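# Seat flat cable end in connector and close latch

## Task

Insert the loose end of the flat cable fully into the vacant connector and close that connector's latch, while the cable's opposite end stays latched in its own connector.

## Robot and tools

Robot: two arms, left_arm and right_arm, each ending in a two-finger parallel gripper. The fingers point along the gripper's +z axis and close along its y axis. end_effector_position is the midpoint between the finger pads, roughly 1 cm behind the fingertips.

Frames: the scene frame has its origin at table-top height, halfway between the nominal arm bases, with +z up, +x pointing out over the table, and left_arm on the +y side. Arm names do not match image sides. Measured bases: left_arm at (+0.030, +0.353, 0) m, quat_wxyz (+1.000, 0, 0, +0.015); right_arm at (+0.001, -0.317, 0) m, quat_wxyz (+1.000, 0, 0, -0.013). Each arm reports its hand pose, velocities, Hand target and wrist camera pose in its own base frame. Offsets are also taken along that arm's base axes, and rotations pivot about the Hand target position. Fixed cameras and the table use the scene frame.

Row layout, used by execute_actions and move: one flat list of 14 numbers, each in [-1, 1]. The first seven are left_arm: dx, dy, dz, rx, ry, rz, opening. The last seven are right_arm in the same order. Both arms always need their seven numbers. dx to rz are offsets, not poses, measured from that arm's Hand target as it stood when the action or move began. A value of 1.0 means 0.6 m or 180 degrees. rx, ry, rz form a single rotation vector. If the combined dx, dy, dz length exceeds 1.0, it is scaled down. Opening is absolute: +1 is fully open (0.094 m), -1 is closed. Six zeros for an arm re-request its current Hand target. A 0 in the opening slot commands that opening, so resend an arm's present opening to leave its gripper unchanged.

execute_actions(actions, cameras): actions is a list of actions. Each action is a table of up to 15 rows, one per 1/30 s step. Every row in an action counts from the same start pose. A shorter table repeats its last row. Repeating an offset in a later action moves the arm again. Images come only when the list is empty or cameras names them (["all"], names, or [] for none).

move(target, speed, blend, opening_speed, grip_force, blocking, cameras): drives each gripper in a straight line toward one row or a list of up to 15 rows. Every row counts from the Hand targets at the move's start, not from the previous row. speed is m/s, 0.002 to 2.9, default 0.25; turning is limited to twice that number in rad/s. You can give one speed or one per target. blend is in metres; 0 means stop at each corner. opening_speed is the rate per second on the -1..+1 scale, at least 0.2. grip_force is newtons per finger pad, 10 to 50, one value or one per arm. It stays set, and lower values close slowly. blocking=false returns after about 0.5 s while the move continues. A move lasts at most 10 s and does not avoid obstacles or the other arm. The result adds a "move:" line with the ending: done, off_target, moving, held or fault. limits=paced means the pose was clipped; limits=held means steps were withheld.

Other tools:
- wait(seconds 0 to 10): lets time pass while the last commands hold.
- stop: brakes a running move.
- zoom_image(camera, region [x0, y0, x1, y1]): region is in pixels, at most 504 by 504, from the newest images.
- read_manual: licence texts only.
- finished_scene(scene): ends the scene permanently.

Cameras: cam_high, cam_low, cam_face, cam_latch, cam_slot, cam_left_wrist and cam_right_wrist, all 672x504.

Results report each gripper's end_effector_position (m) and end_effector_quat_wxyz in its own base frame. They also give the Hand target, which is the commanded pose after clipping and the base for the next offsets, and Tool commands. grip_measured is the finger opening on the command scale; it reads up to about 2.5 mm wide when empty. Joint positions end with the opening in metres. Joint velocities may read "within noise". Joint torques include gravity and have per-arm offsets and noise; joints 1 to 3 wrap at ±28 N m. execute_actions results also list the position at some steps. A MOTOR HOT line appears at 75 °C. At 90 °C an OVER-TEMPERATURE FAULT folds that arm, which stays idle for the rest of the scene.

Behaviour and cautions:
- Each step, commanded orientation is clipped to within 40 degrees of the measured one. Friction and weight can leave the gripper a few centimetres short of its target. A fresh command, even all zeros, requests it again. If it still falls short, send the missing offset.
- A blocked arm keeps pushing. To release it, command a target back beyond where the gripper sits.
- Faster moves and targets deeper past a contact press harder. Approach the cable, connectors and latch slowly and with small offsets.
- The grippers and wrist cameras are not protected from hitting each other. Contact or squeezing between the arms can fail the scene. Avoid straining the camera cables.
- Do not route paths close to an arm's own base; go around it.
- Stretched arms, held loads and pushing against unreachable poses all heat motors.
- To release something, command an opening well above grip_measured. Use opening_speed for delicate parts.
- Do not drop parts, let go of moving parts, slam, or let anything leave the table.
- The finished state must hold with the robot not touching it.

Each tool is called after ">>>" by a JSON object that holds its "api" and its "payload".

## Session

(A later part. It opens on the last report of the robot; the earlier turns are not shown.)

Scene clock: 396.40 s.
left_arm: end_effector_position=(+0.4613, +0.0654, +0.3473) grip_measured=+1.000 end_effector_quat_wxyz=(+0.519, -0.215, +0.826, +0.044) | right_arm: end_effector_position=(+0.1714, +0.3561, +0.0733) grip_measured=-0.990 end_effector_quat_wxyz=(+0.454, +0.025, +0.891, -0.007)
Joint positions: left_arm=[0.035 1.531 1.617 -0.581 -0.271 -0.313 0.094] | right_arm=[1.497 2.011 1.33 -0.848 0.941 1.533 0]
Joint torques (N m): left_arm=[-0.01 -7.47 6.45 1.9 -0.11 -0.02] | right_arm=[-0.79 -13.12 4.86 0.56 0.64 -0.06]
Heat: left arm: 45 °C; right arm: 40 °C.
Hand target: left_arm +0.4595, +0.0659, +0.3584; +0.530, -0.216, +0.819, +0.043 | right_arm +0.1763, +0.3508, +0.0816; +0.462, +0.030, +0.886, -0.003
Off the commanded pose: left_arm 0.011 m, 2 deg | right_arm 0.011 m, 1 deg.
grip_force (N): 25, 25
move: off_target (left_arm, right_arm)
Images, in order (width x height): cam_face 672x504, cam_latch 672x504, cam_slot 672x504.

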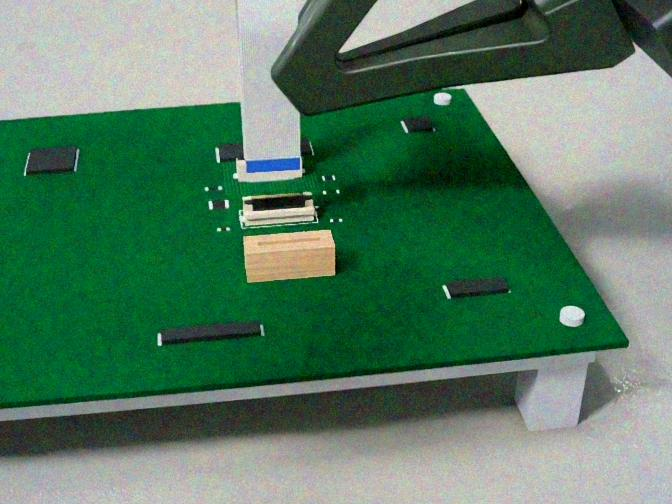

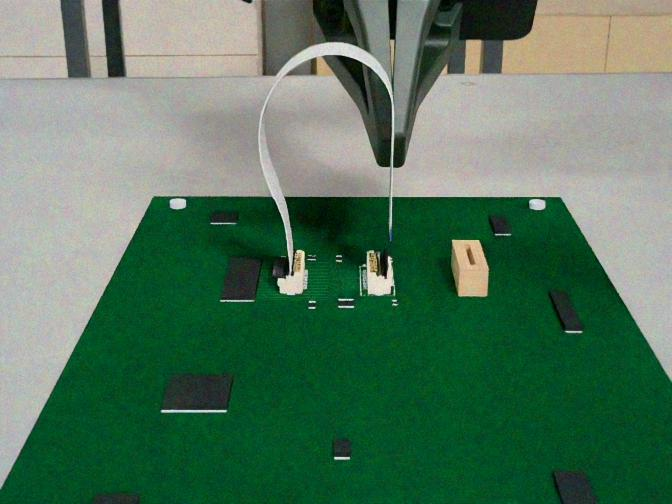

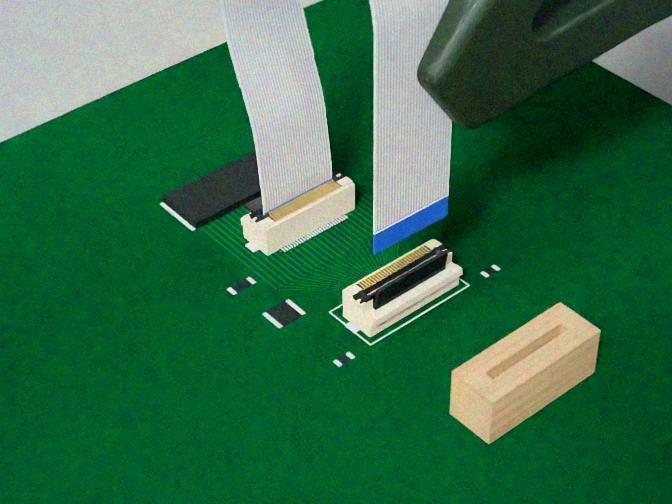

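>>> {"api": "zoom_image", "payload": {"camera": "cam_latch", "region": [337, 210, 437, 310]}}

>>> {"api": "zoom_image", "payload": {"camera": "cam_face", "region": [220, 130, 340, 230]}}

>>> {"api": "zoom_image", "payload": {"camera": "cam_slot", "region": [335, 180, 475, 340]}}

Scaled by 5.040 from the camera's 672x504 image, which has a finer 960x720 frame.

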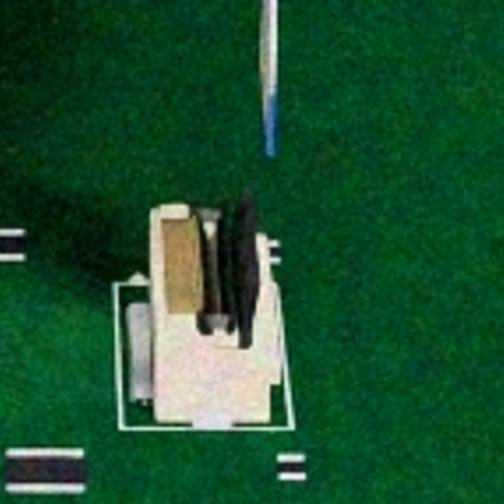

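Scaled by 4.200 from the camera's 672x504 image, which has a finer 960x720 frame.

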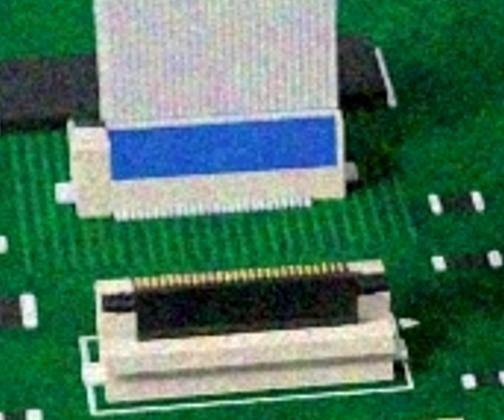

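Scaled by 3.150 from the camera's 672x504 image, which has a finer 960x720 frame.

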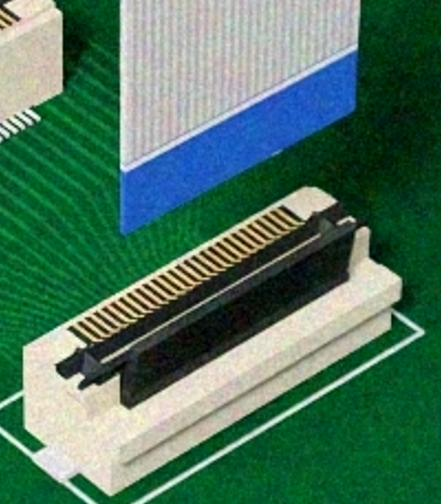

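>>> {"api": "move", "payload": {"target": [0,0,0,0,0,0,1, 0,-0.0042,-0.0034,-0.0028,0.0002,0,-1], "speed": 0.02, "cameras": ["cam_latch","cam_face","cam_slot"]}}

>>> {"api": "zoom_image", "payload": {"camera": "cam_latch", "region": [337, 210, 437, 310]}}

>>> {"api": "zoom_image", "payload": {"camera": "cam_face", "region": [220, 130, 340, 230]}}

>>> {"api": "zoom_image", "payload": {"camera": "cam_slot", "region": [335, 180, 475, 340]}}

Scene clock: 449.10 s.
left_arm: end_effector_position=(+0.4613, +0.0654, +0.3473) grip_measured=+1.000 end_effector_quat_wxyz=(+0.519, -0.215, +0.826, +0.044) | right_arm: end_effector_position=(+0.1720, +0.3535, +0.0720) grip_measured=-0.990 end_effector_quat_wxyz=(+0.453, +0.024, +0.891, -0.010)
Joint positions: left_arm=[0.035 1.531 1.617 -0.581 -0.271 -0.313 0.094] | right_arm=[1.495 2.009 1.321 -0.846 0.941 1.531 0]
Joint torques (N m): left_arm=[-0.01 -7.47 6.43 1.9 -0.11 -0.02] | right_arm=[-0.75 -12.74 4.67 0.51 0.65 -0.08]
Heat: left arm: 45 °C; right arm: 38 °C.
Hand target: left_arm +0.4595, +0.0659, +0.3584; +0.530, -0.216, +0.819, +0.043 | right_arm +0.1763, +0.3483, +0.0795; +0.462, +0.028, +0.886, -0.007
Off the commanded pose: left_arm 0.011 m, 2 deg | right_arm 0.010 m, 1 deg.
grip_force (N): 25, 25
move: off_target (left_arm)
Images, in order (width x height): cam_face 672x504, cam_latch 672x504, cam_slot 672x504.

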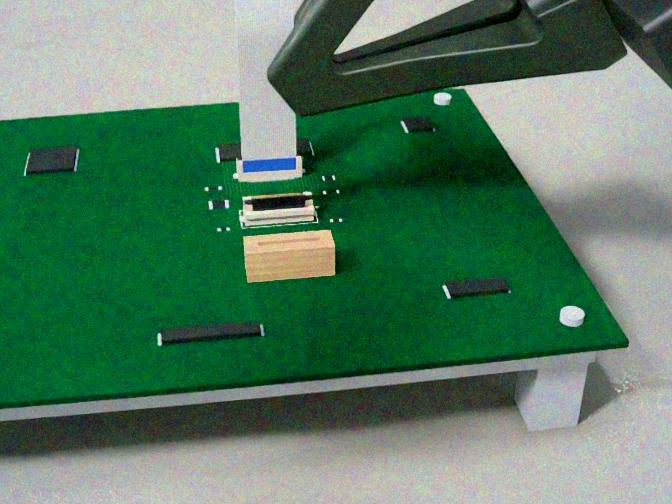

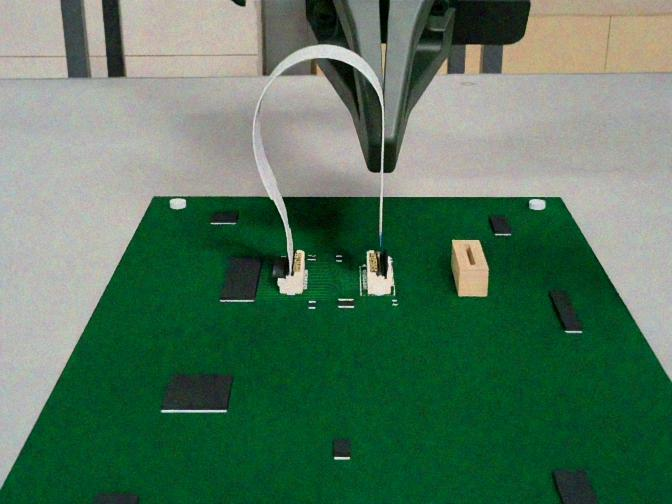

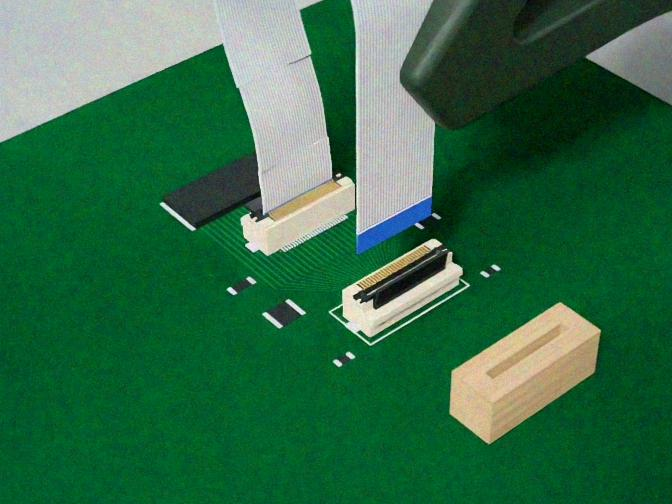

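Scaled by 5.040 from the camera's 672x504 image, which has a finer 960x720 frame.

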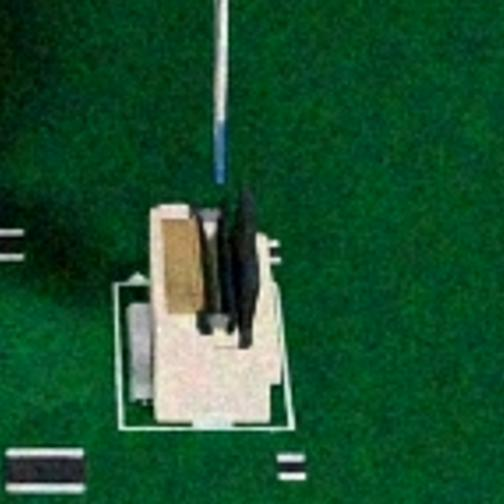

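Scaled by 4.200 from the camera's 672x504 image, which has a finer 960x720 frame.

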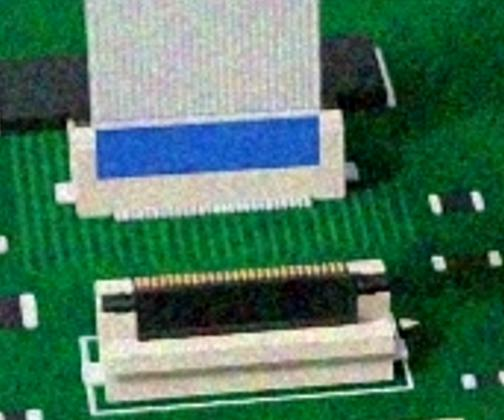

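Scaled by 3.150 from the camera's 672x504 image, which has a finer 960x720 frame.

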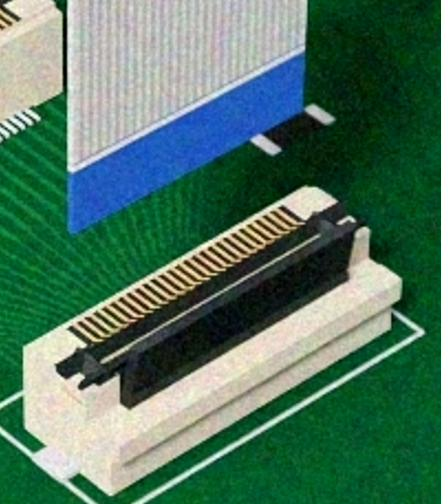

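>>> {"api": "zoom_image", "payload": {"camera": "cam_slot", "region": [230, 105, 370, 265]}}

Scaled by 3.150 from the camera's 672x504 image, which has a finer 960x720 frame.

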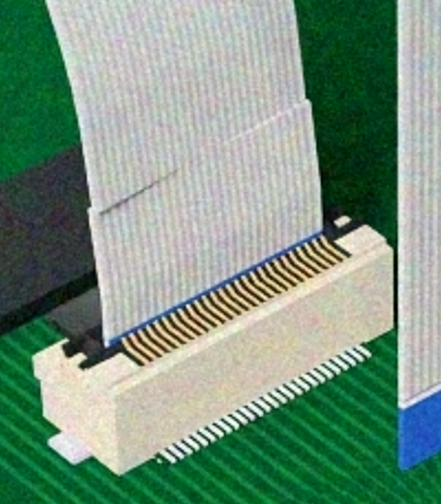

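>>> {"api": "move", "payload": {"target": [0,0,0,0,0,0,1, -0.0105,0,0,0,0,0,-1], "speed": 0.02, "cameras": ["cam_latch","cam_face","cam_slot"]}}

>>> {"api": "zoom_image", "payload": {"camera": "cam_latch", "region": [337, 210, 437, 310]}}

>>> {"api": "zoom_image", "payload": {"camera": "cam_face", "region": [220, 130, 340, 230]}}

>>> {"api": "zoom_image", "payload": {"camera": "cam_slot", "region": [335, 180, 475, 340]}}

Scene clock: 512.23 s.
left_arm: end_effector_position=(+0.4613, +0.0654, +0.3473) grip_measured=+1.000 end_effector_quat_wxyz=(+0.519, -0.215, +0.826, +0.044) | right_arm: end_effector_position=(+0.1705, +0.3542, +0.0720) grip_measured=-0.990 end_effector_quat_wxyz=(+0.453, +0.029, +0.891, -0.006)
Joint positions: left_arm=[0.035 1.531 1.617 -0.581 -0.271 -0.313 0.094] | right_arm=[1.499 2.009 1.321 -0.846 0.941 1.546 0]
Joint torques (N m): left_arm=[-0.01 -7.49 6.43 1.9 -0.11 -0.02] | right_arm=[0.51 -12.42 5.26 0.26 0.67 0.09]
Heat: left arm: 45 °C; right arm: 42 °C.
Hand target: left_arm +0.4595, +0.0659, +0.3584; +0.530, -0.216, +0.819, +0.043 | right_arm +0.1701, +0.3482, +0.0795; +0.462, +0.028, +0.886, -0.007
Off the commanded pose: left_arm 0.011 m, 2 deg | right_arm 0.010 m, 1 deg.
grip_force (N): 25, 25
move: off_target (left_arm)
Images, in order (width x height): cam_face 672x504, cam_latch 672x504, cam_slot 672x504.

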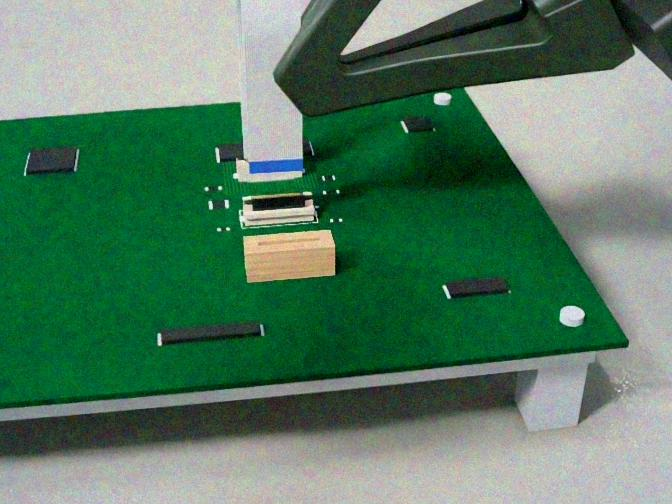

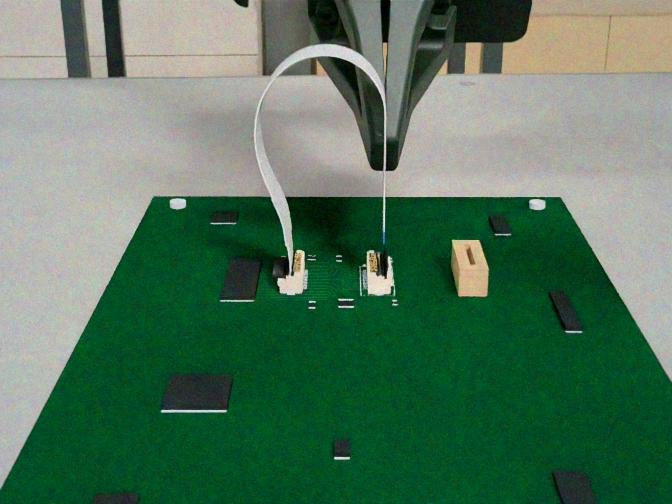

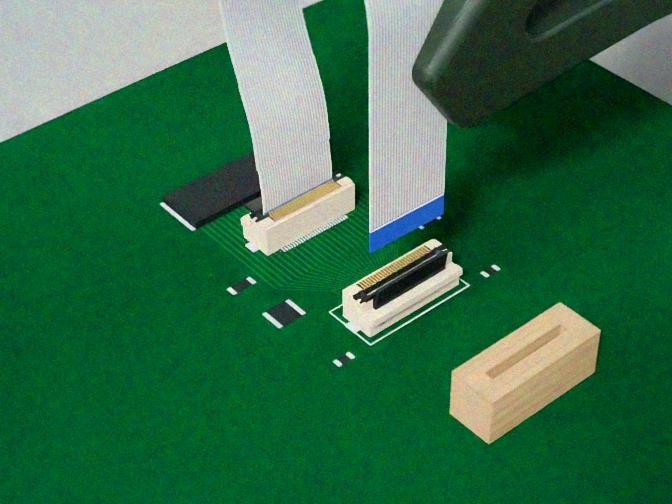

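Scaled by 5.040 from the camera's 672x504 image, which has a finer 960x720 frame.

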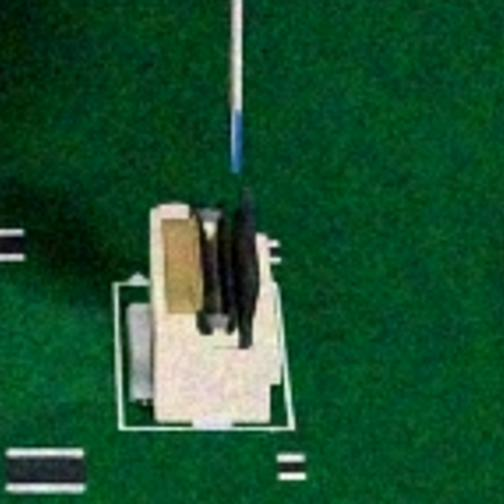

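Scaled by 4.200 from the camera's 672x504 image, which has a finer 960x720 frame.

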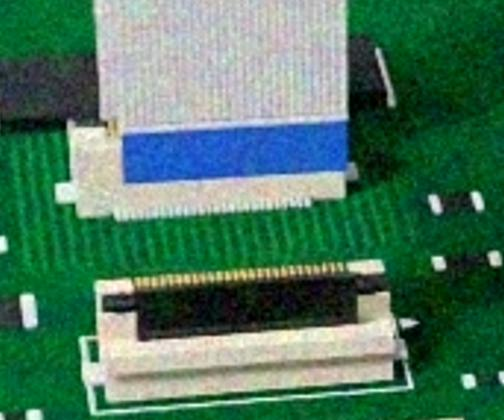

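Scaled by 3.150 from the camera's 672x504 image, which has a finer 960x720 frame.

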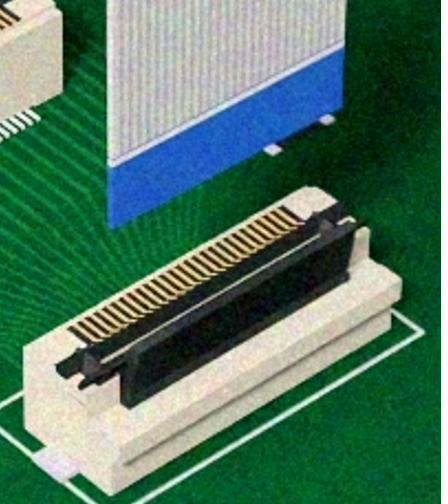

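>>> {"api": "move", "payload": {"target": [0,0,0,0,0,0,1, 0,-0.0026,0,-0.0028,0.0002,0,-1], "speed": 0.02, "cameras": ["cam_latch","cam_face","cam_slot"]}}

>>> {"api": "zoom_image", "payload": {"camera": "cam_latch", "region": [337, 210, 437, 310]}}

>>> {"api": "zoom_image", "payload": {"camera": "cam_slot", "region": [335, 180, 475, 340]}}

Scene clock: 534.10 s.
left_arm: end_effector_position=(+0.4613, +0.0654, +0.3473) grip_measured=+1.000 end_effector_quat_wxyz=(+0.519, -0.215, +0.826, +0.044) | right_arm: end_effector_position=(+0.1705, +0.3532, +0.0719) grip_measured=-0.990 end_effector_quat_wxyz=(+0.453, +0.028, +0.891, -0.008)
Joint positions: left_arm=[0.035 1.531 1.617 -0.581 -0.271 -0.313 0.094] | right_arm=[1.499 2.009 1.321 -0.852 0.941 1.547 0]
Joint torques (N m): left_arm=[-0.01 -7.5 6.43 1.91 -0.11 -0.01] | right_arm=[0.47 -12.57 5.15 0.24 0.61 0.04]
Heat: left arm: 45 °C; right arm: 42 °C.
Hand target: left_arm +0.4595, +0.0659, +0.3584; +0.530, -0.216, +0.819, +0.043 | right_arm +0.1701, +0.3466, +0.0795; +0.462, +0.026, +0.886, -0.011
Off the commanded pose: left_arm 0.011 m, 2 deg | right_arm 0.010 m, 1 deg.
grip_force (N): 25, 25
move: off_target (left_arm)
Images, in order (width x height): cam_face 672x504, cam_latch 672x504, cam_slot 672x504.

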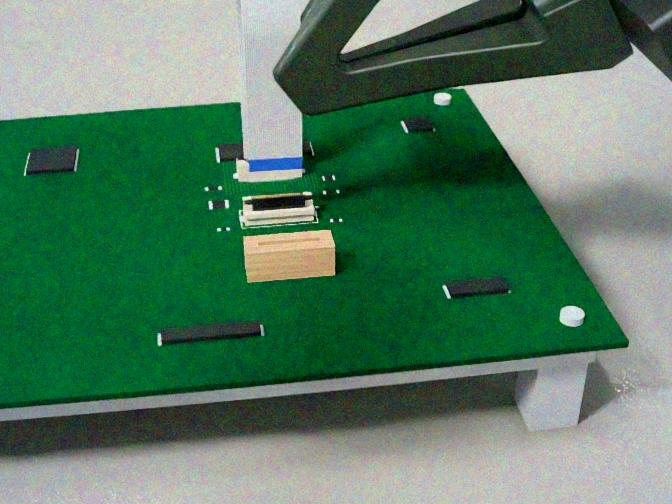

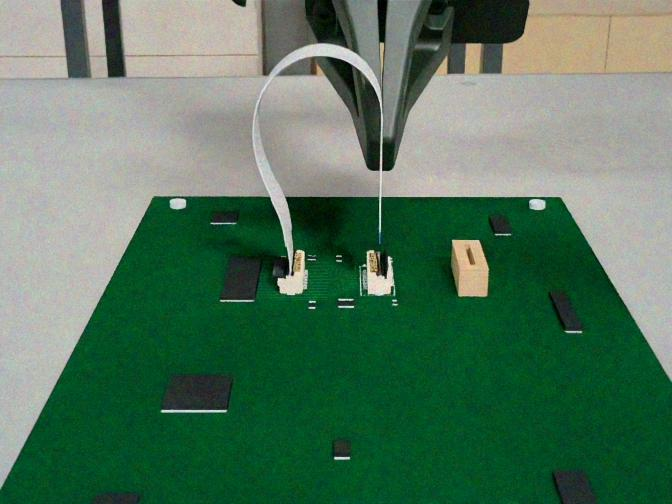

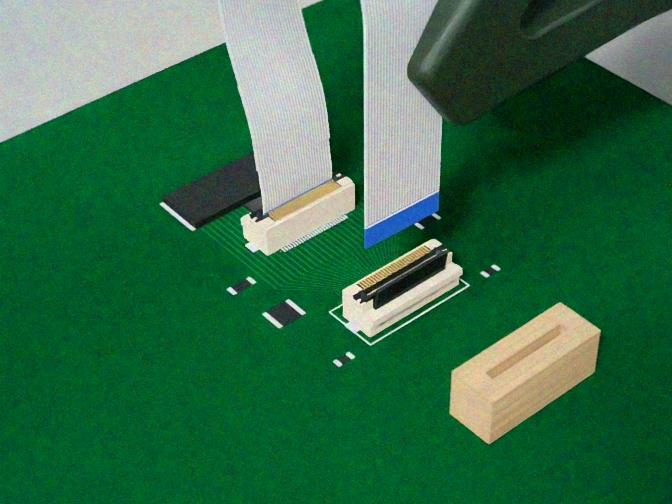

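Scaled by 5.040 from the camera's 672x504 image, which has a finer 960x720 frame.

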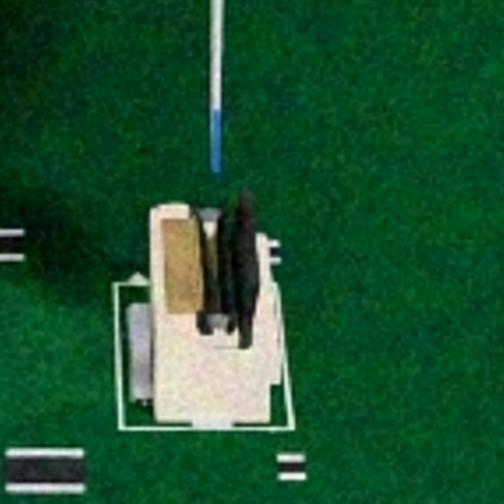

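Scaled by 3.150 from the camera's 672x504 image, which has a finer 960x720 frame.

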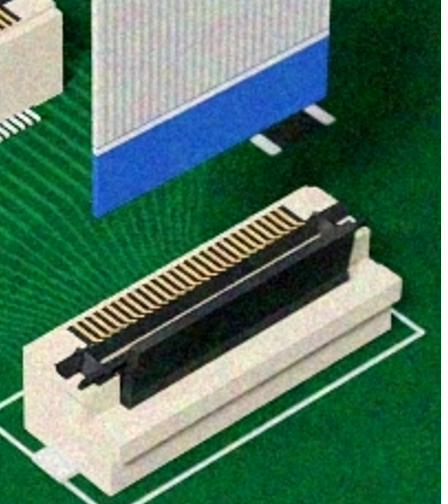

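>>> {"api": "move", "payload": {"target": [0,0,0,0,0,0,1, 0,0.0016,-0.0253,-0.0083,0.0006,0,-1], "speed": 0.02, "cameras": ["cam_latch","cam_face","cam_slot"]}}

>>> {"api": "zoom_image", "payload": {"camera": "cam_latch", "region": [337, 210, 437, 310]}}

>>> {"api": "zoom_image", "payload": {"camera": "cam_face", "region": [220, 130, 340, 230]}}

>>> {"api": "zoom_image", "payload": {"camera": "cam_slot", "region": [335, 180, 475, 340]}}

Scene clock: 561.30 s.
left_arm: end_effector_position=(+0.4613, +0.0654, +0.3473) grip_measured=+1.000 end_effector_quat_wxyz=(+0.519, -0.215, +0.826, +0.044) | right_arm: end_effector_position=(+0.1705, +0.3531, +0.0719) grip_measured=-0.990 end_effector_quat_wxyz=(+0.453, +0.028, +0.891, -0.008)
Joint positions: left_arm=[0.035 1.531 1.617 -0.581 -0.271 -0.313 0.094] | right_arm=[1.499 2.009 1.321 -0.852 0.941 1.547 0]
Joint torques (N m): left_arm=[0.01 -7.49 6.45 1.9 -0.11 -0.02] | right_arm=[0.47 -8.53 4.88 0.43 0.63 0.1]
Heat: left arm: 45 °C; right arm: 42 °C.
Hand target: left_arm +0.4595, +0.0659, +0.3584; +0.530, -0.216, +0.819, +0.043 | right_arm +0.1701, +0.3476, +0.0644; +0.462, +0.020, +0.887, -0.023
Off the commanded pose: left_arm 0.011 m, 2 deg | right_arm 0.009 m, 2 deg.
grip_force (N): 25, 25
move: off_target (left_arm)
Images, in order (width x height): cam_face 672x504, cam_latch 672x504, cam_slot 672x504.

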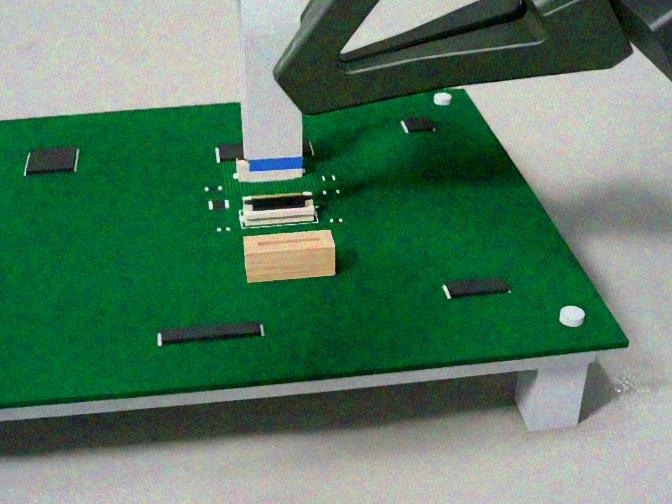

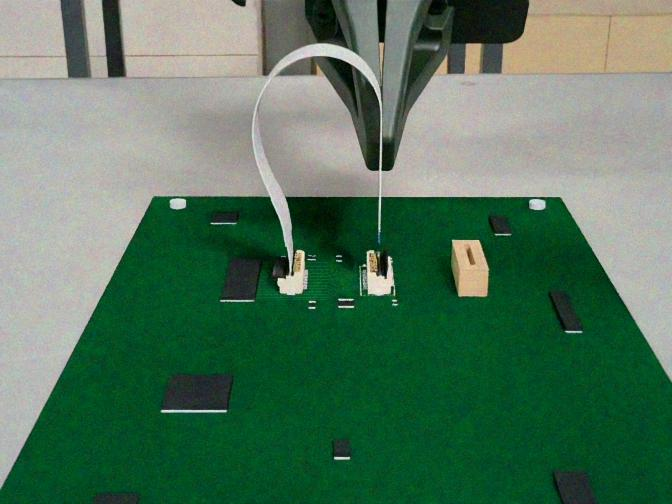

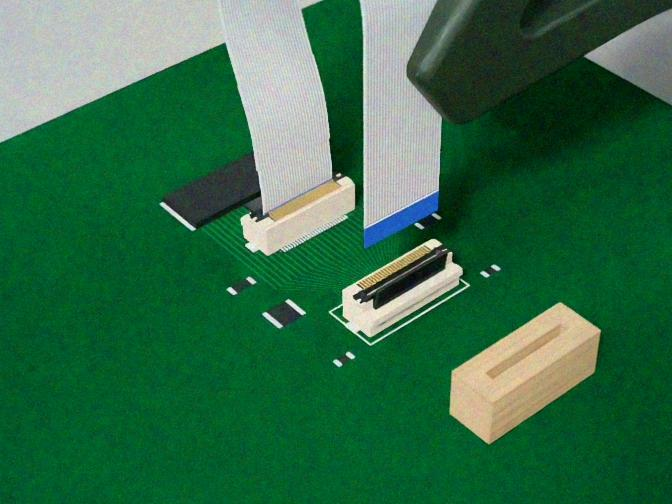

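Scaled by 5.040 from the camera's 672x504 image, which has a finer 960x720 frame.

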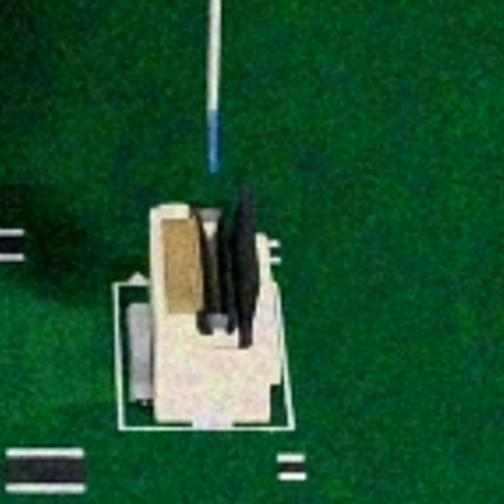

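Scaled by 4.200 from the camera's 672x504 image, which has a finer 960x720 frame.

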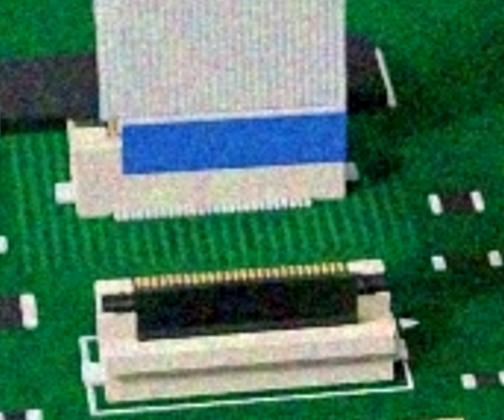

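Scaled by 3.150 from the camera's 672x504 image, which has a finer 960x720 frame.

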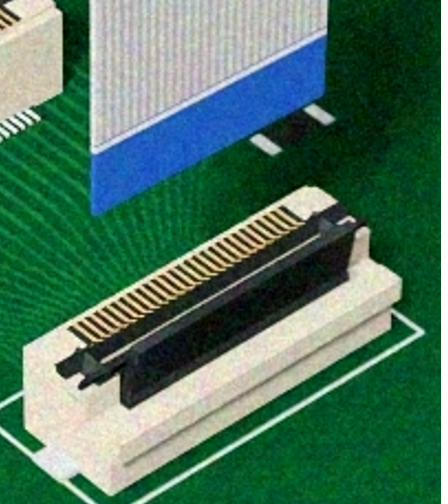

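>>> {"api": "move", "payload": {"target": [0,0,0,0,0,0,1, 0,0.0083,0,0.0091,-0.0006,0,-1], "speed": 0.02, "cameras": ["cam_latch","cam_slot"]}}

>>> {"api": "zoom_image", "payload": {"camera": "cam_latch", "region": [337, 210, 437, 310]}}

Scene clock: 572.23 s.
left_arm: end_effector_position=(+0.4613, +0.0654, +0.3473) grip_measured=+1.000 end_effector_quat_wxyz=(+0.519, -0.215, +0.826, +0.044) | right_arm: end_effector_position=(+0.1707, +0.3561, +0.0720) grip_measured=-0.990 end_effector_quat_wxyz=(+0.454, +0.033, +0.891, +0.000)
Joint positions: left_arm=[0.035 1.531 1.617 -0.581 -0.271 -0.313 0.094] | right_arm=[1.499 2.009 1.321 -0.835 0.941 1.549 0]
Joint torques (N m): left_arm=[0.01 -7.46 6.45 1.9 -0.11 -0.02] | right_arm=[0.51 -8.53 5.12 0.53 0.67 0.08]
Heat: left arm: 45 °C; right arm: 41 °C.
Hand target: left_arm +0.4595, +0.0659, +0.3584; +0.530, -0.216, +0.819, +0.043 | right_arm +0.1701, +0.3526, +0.0644; +0.462, +0.027, +0.886, -0.010
Off the commanded pose: left_arm 0.011 m, 2 deg | right_arm 0.008 m, 2 deg.
grip_force (N): 25, 25
move: off_target (left_arm)
Images, in order (width x height): cam_latch 672x504, cam_slot 672x504.

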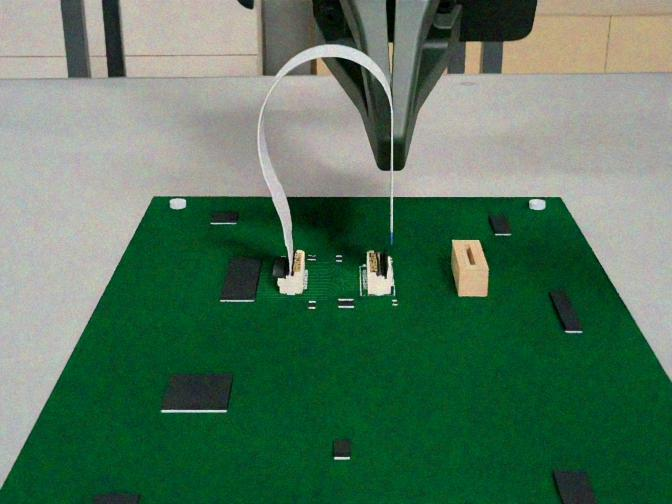

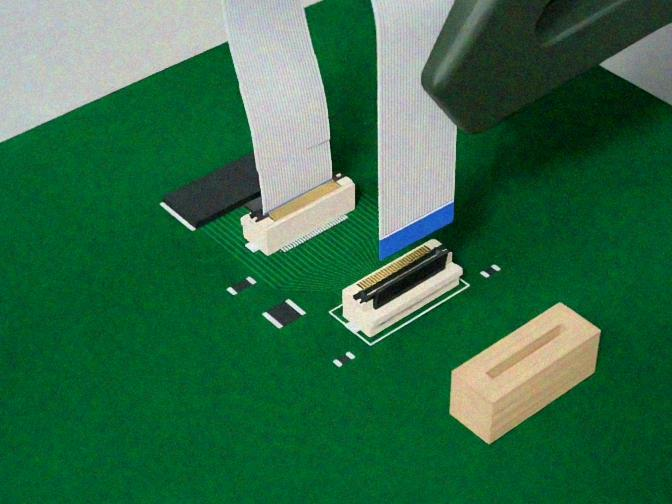

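Scaled by 5.040 from the camera's 672x504 image, which has a finer 960x720 frame.

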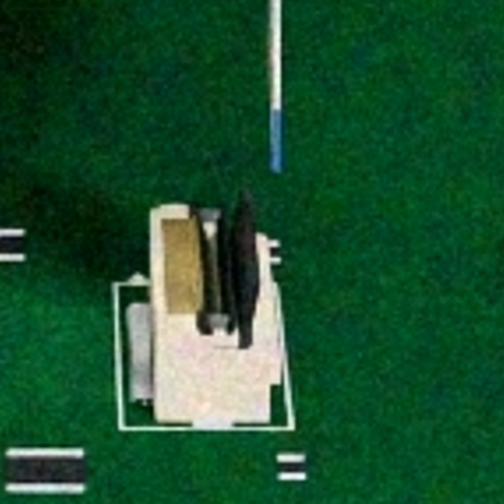

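>>> {"api": "move", "payload": {"target": [0,0,0,0,0,0,1, 0,-0.0112,0,-0.0122,0.0008,0,-1], "speed": 0.02, "cameras": ["cam_latch","cam_slot"]}}

>>> {"api": "zoom_image", "payload": {"camera": "cam_latch", "region": [337, 210, 437, 310]}}

Scene clock: 585.77 s.
left_arm: end_effector_position=(+0.4613, +0.0654, +0.3473) grip_measured=+1.000 end_effector_quat_wxyz=(+0.519, -0.215, +0.826, +0.044) | right_arm: end_effector_position=(+0.1706, +0.3549, +0.0720) grip_measured=-0.990 end_effector_quat_wxyz=(+0.454, +0.031, +0.891, -0.004)
Joint positions: left_arm=[0.035 1.531 1.617 -0.581 -0.271 -0.313 0.094] | right_arm=[1.499 2.009 1.321 -0.843 0.941 1.549 0]
Joint torques (N m): left_arm=[0.01 -7.47 6.43 1.9 -0.11 -0.02] | right_arm=[0.53 -8.76 4.98 0.24 0.64 0]
Heat: left arm: 45 °C; right arm: 40 °C.
Hand target: left_arm +0.4595, +0.0659, +0.3584; +0.530, -0.216, +0.819, +0.043 | right_arm +0.1701, +0.3458, +0.0644; +0.461, +0.018, +0.887, -0.027
Off the commanded pose: left_arm 0.011 m, 2 deg | right_arm 0.012 m, 3 deg.
grip_force (N): 25, 25
move: off_target (left_arm, right_arm)
Images, in order (width x height): cam_latch 672x504, cam_slot 672x504.

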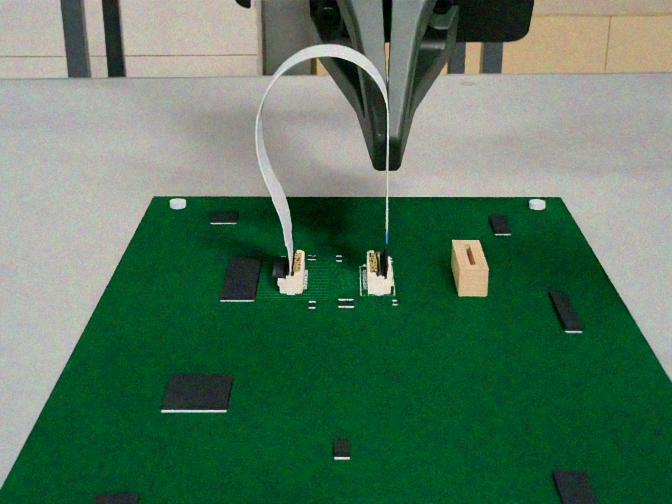

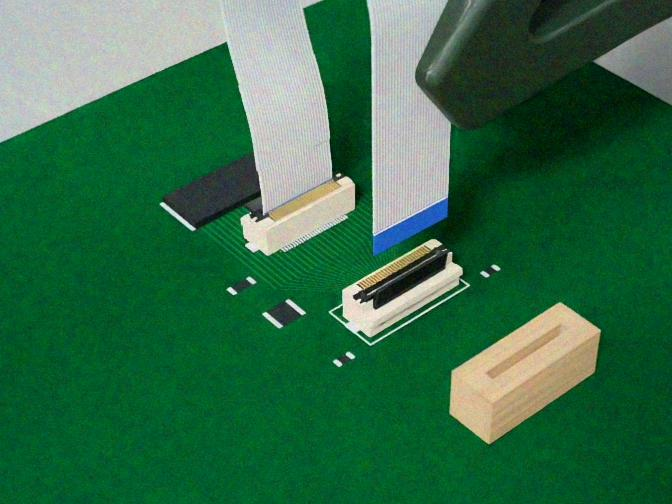

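Scaled by 5.040 from the camera's 672x504 image, which has a finer 960x720 frame.

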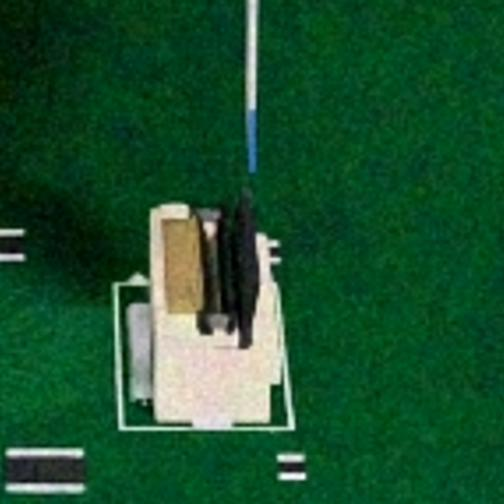

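>>> {"api": "move", "payload": {"target": [0,0,0,0,0,0,1, 0,-0.002,-0.0122,-0.007,0.0005,0,-1], "speed": 0.02, "cameras": ["cam_latch","cam_face","cam_slot"]}}

>>> {"api": "zoom_image", "payload": {"camera": "cam_latch", "region": [337, 210, 437, 310]}}

>>> {"api": "zoom_image", "payload": {"camera": "cam_face", "region": [220, 130, 340, 230]}}

>>> {"api": "zoom_image", "payload": {"camera": "cam_slot", "region": [335, 180, 475, 340]}}

Scene clock: 597.63 s.
left_arm: end_effector_position=(+0.4613, +0.0654, +0.3473) grip_measured=+1.000 end_effector_quat_wxyz=(+0.519, -0.215, +0.826, +0.044) | right_arm: end_effector_position=(+0.1705, +0.3539, +0.0660) grip_measured=-0.990 end_effector_quat_wxyz=(+0.453, +0.027, +0.891, -0.012)
Joint positions: left_arm=[0.035 1.531 1.617 -0.581 -0.271 -0.313 0.094] | right_arm=[1.499 2.026 1.321 -0.843 0.941 1.549 0]
Joint torques (N m): left_arm=[-0.02 -7.49 6.42 1.9 -0.11 -0.02] | right_arm=[0.25 -8.23 4.97 0.25 0.7 0.05]
Heat: left arm: 45 °C; right arm: 40 °C.
Hand target: left_arm +0.4595, +0.0659, +0.3584; +0.530, -0.216, +0.819, +0.043 | right_arm +0.1701, +0.3447, +0.0571; +0.461, +0.013, +0.887, -0.037
Off the commanded pose: left_arm 0.011 m, 2 deg | right_arm 0.013 m, 3 deg.
grip_force (N): 25, 25
move: off_target (left_arm, right_arm)
Images, in order (width x height): cam_face 672x504, cam_latch 672x504, cam_slot 672x504.

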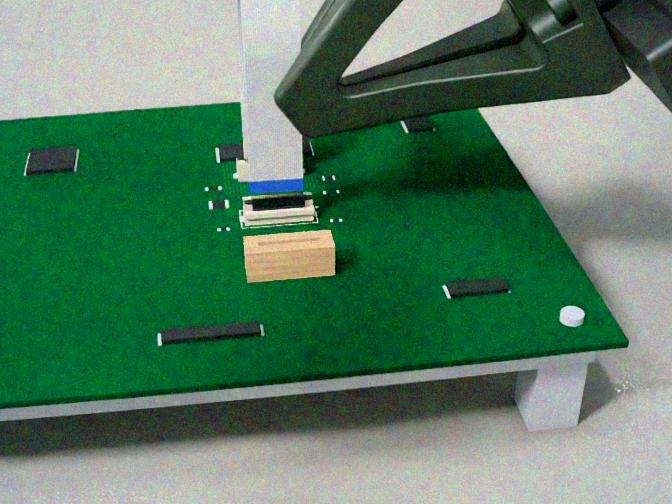

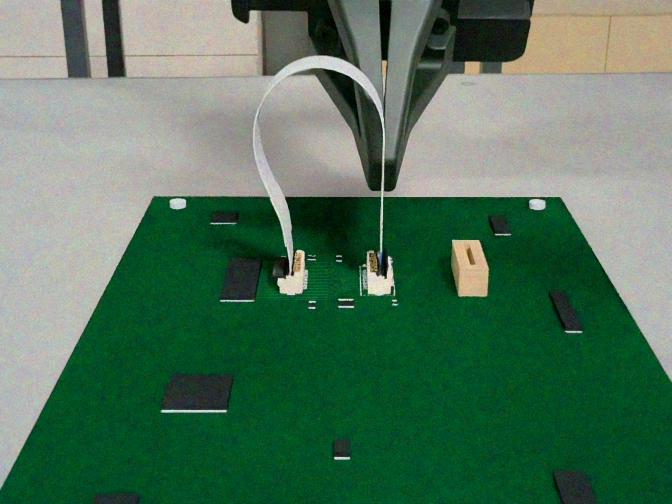

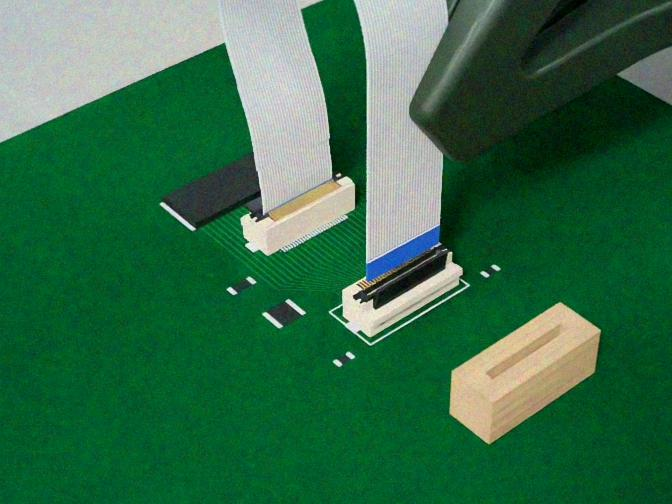

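Scaled by 5.040 from the camera's 672x504 image, which has a finer 960x720 frame.

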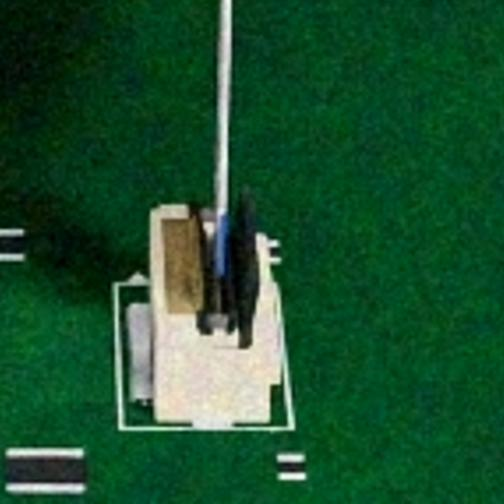

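Scaled by 4.200 from the camera's 672x504 image, which has a finer 960x720 frame.

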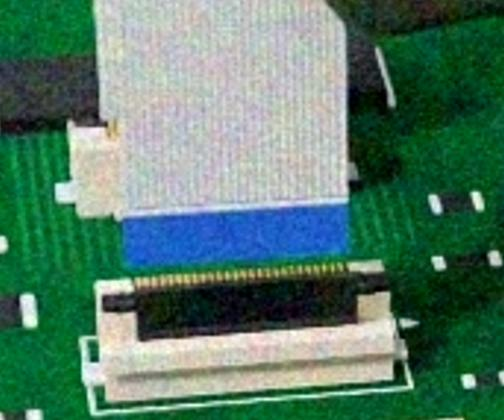

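Scaled by 3.150 from the camera's 672x504 image, which has a finer 960x720 frame.

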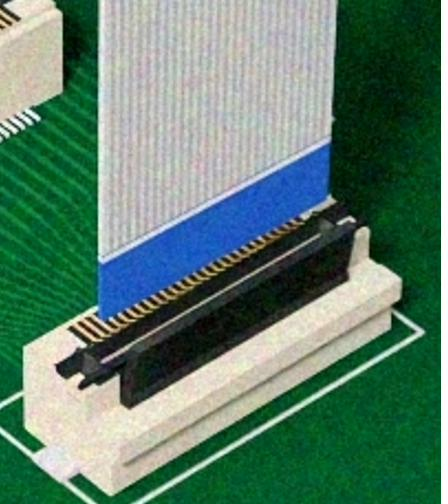

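>>> {"api": "move", "payload": {"target": [0,0,0,0,0,0,1, 0,-0.0007,-0.004,-0.0022,0.00018,0,-1], "speed": 0.02, "cameras": ["cam_latch","cam_face","cam_slot"]}}

>>> {"api": "zoom_image", "payload": {"camera": "cam_latch", "region": [355, 240, 405, 290]}}

>>> {"api": "zoom_image", "payload": {"camera": "cam_face", "region": [220, 150, 340, 230]}}

>>> {"api": "zoom_image", "payload": {"camera": "cam_slot", "region": [335, 200, 475, 340]}}

Scene clock: 630.63 s.
left_arm: end_effector_position=(+0.4613, +0.0654, +0.3473) grip_measured=+1.000 end_effector_quat_wxyz=(+0.519, -0.215, +0.826, +0.044) | right_arm: end_effector_position=(+0.1705, +0.3535, +0.0637) grip_measured=-0.990 end_effector_quat_wxyz=(+0.453, +0.025, +0.891, -0.015)
Joint positions: left_arm=[0.035 1.531 1.617 -0.581 -0.271 -0.313 0.094] | right_arm=[1.499 2.033 1.321 -0.843 0.941 1.549 0]
Joint torques (N m): left_arm=[-0.01 -7.46 6.42 1.91 -0.11 -0.02] | right_arm=[0.36 -8.35 4.93 0.19 0.65 -0.01]
Heat: left arm: 45 °C; right arm: 39 °C.
Hand target: left_arm +0.4595, +0.0659, +0.3584; +0.530, -0.216, +0.819, +0.043 | right_arm +0.1701, +0.3442, +0.0547; +0.461, +0.011, +0.887, -0.040
Off the commanded pose: left_arm 0.011 m, 2 deg | right_arm 0.013 m, 3 deg.
grip_force (N): 25, 25
move: off_target (left_arm, right_arm)
Images, in order (width x height): cam_face 672x504, cam_latch 672x504, cam_slot 672x504.

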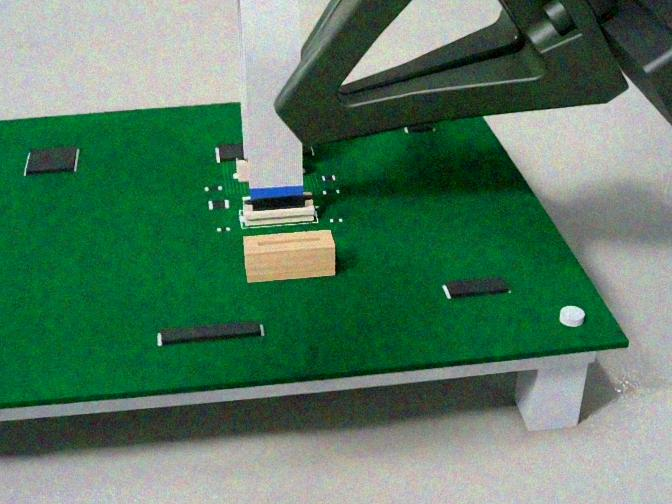

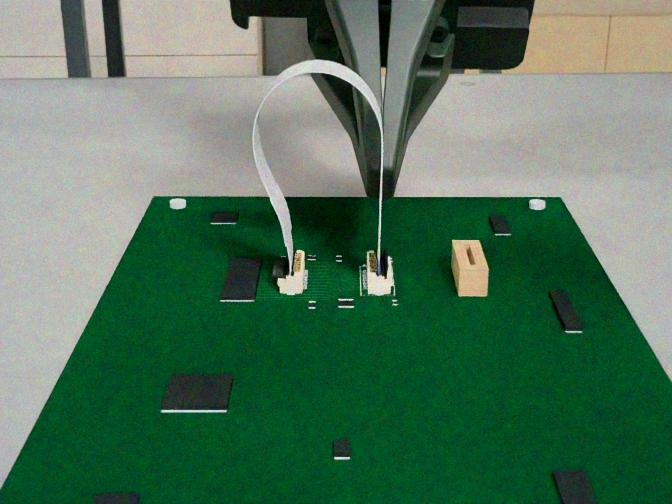

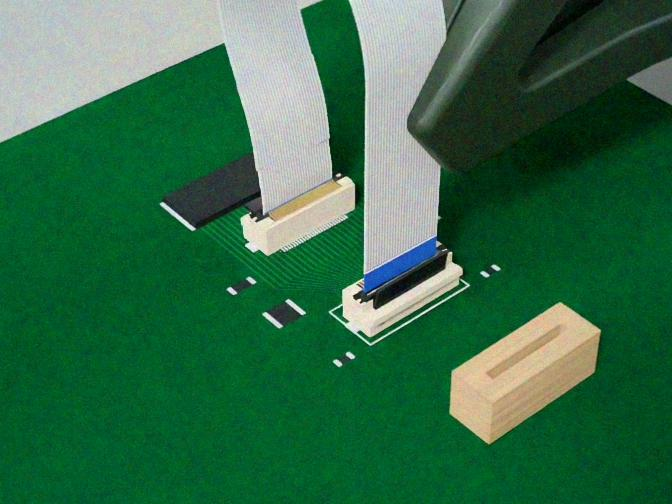

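Scaled by 10.080 from the camera's 672x504 image, which has a finer 960x720 frame.

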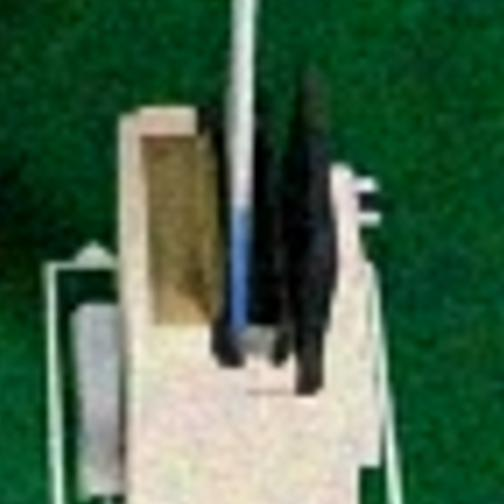

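Scaled by 4.200 from the camera's 672x504 image, which has a finer 960x720 frame.

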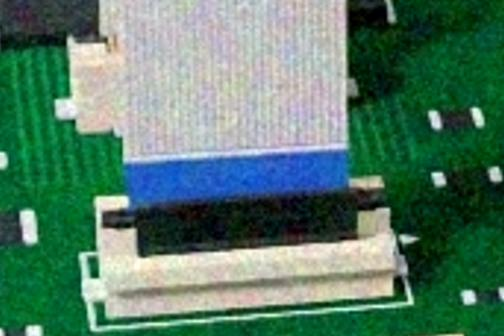

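Scaled by 3.600 from the camera's 672x504 image, which has a finer 960x720 frame.

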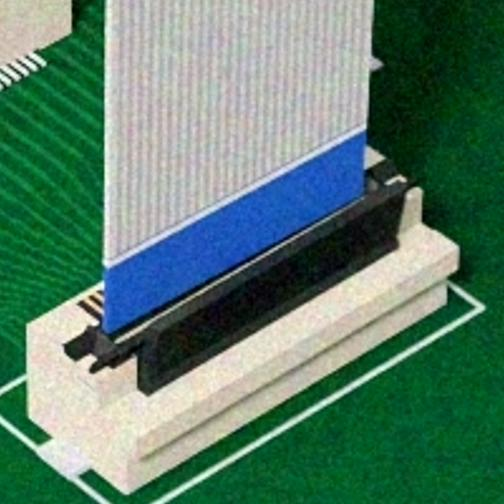

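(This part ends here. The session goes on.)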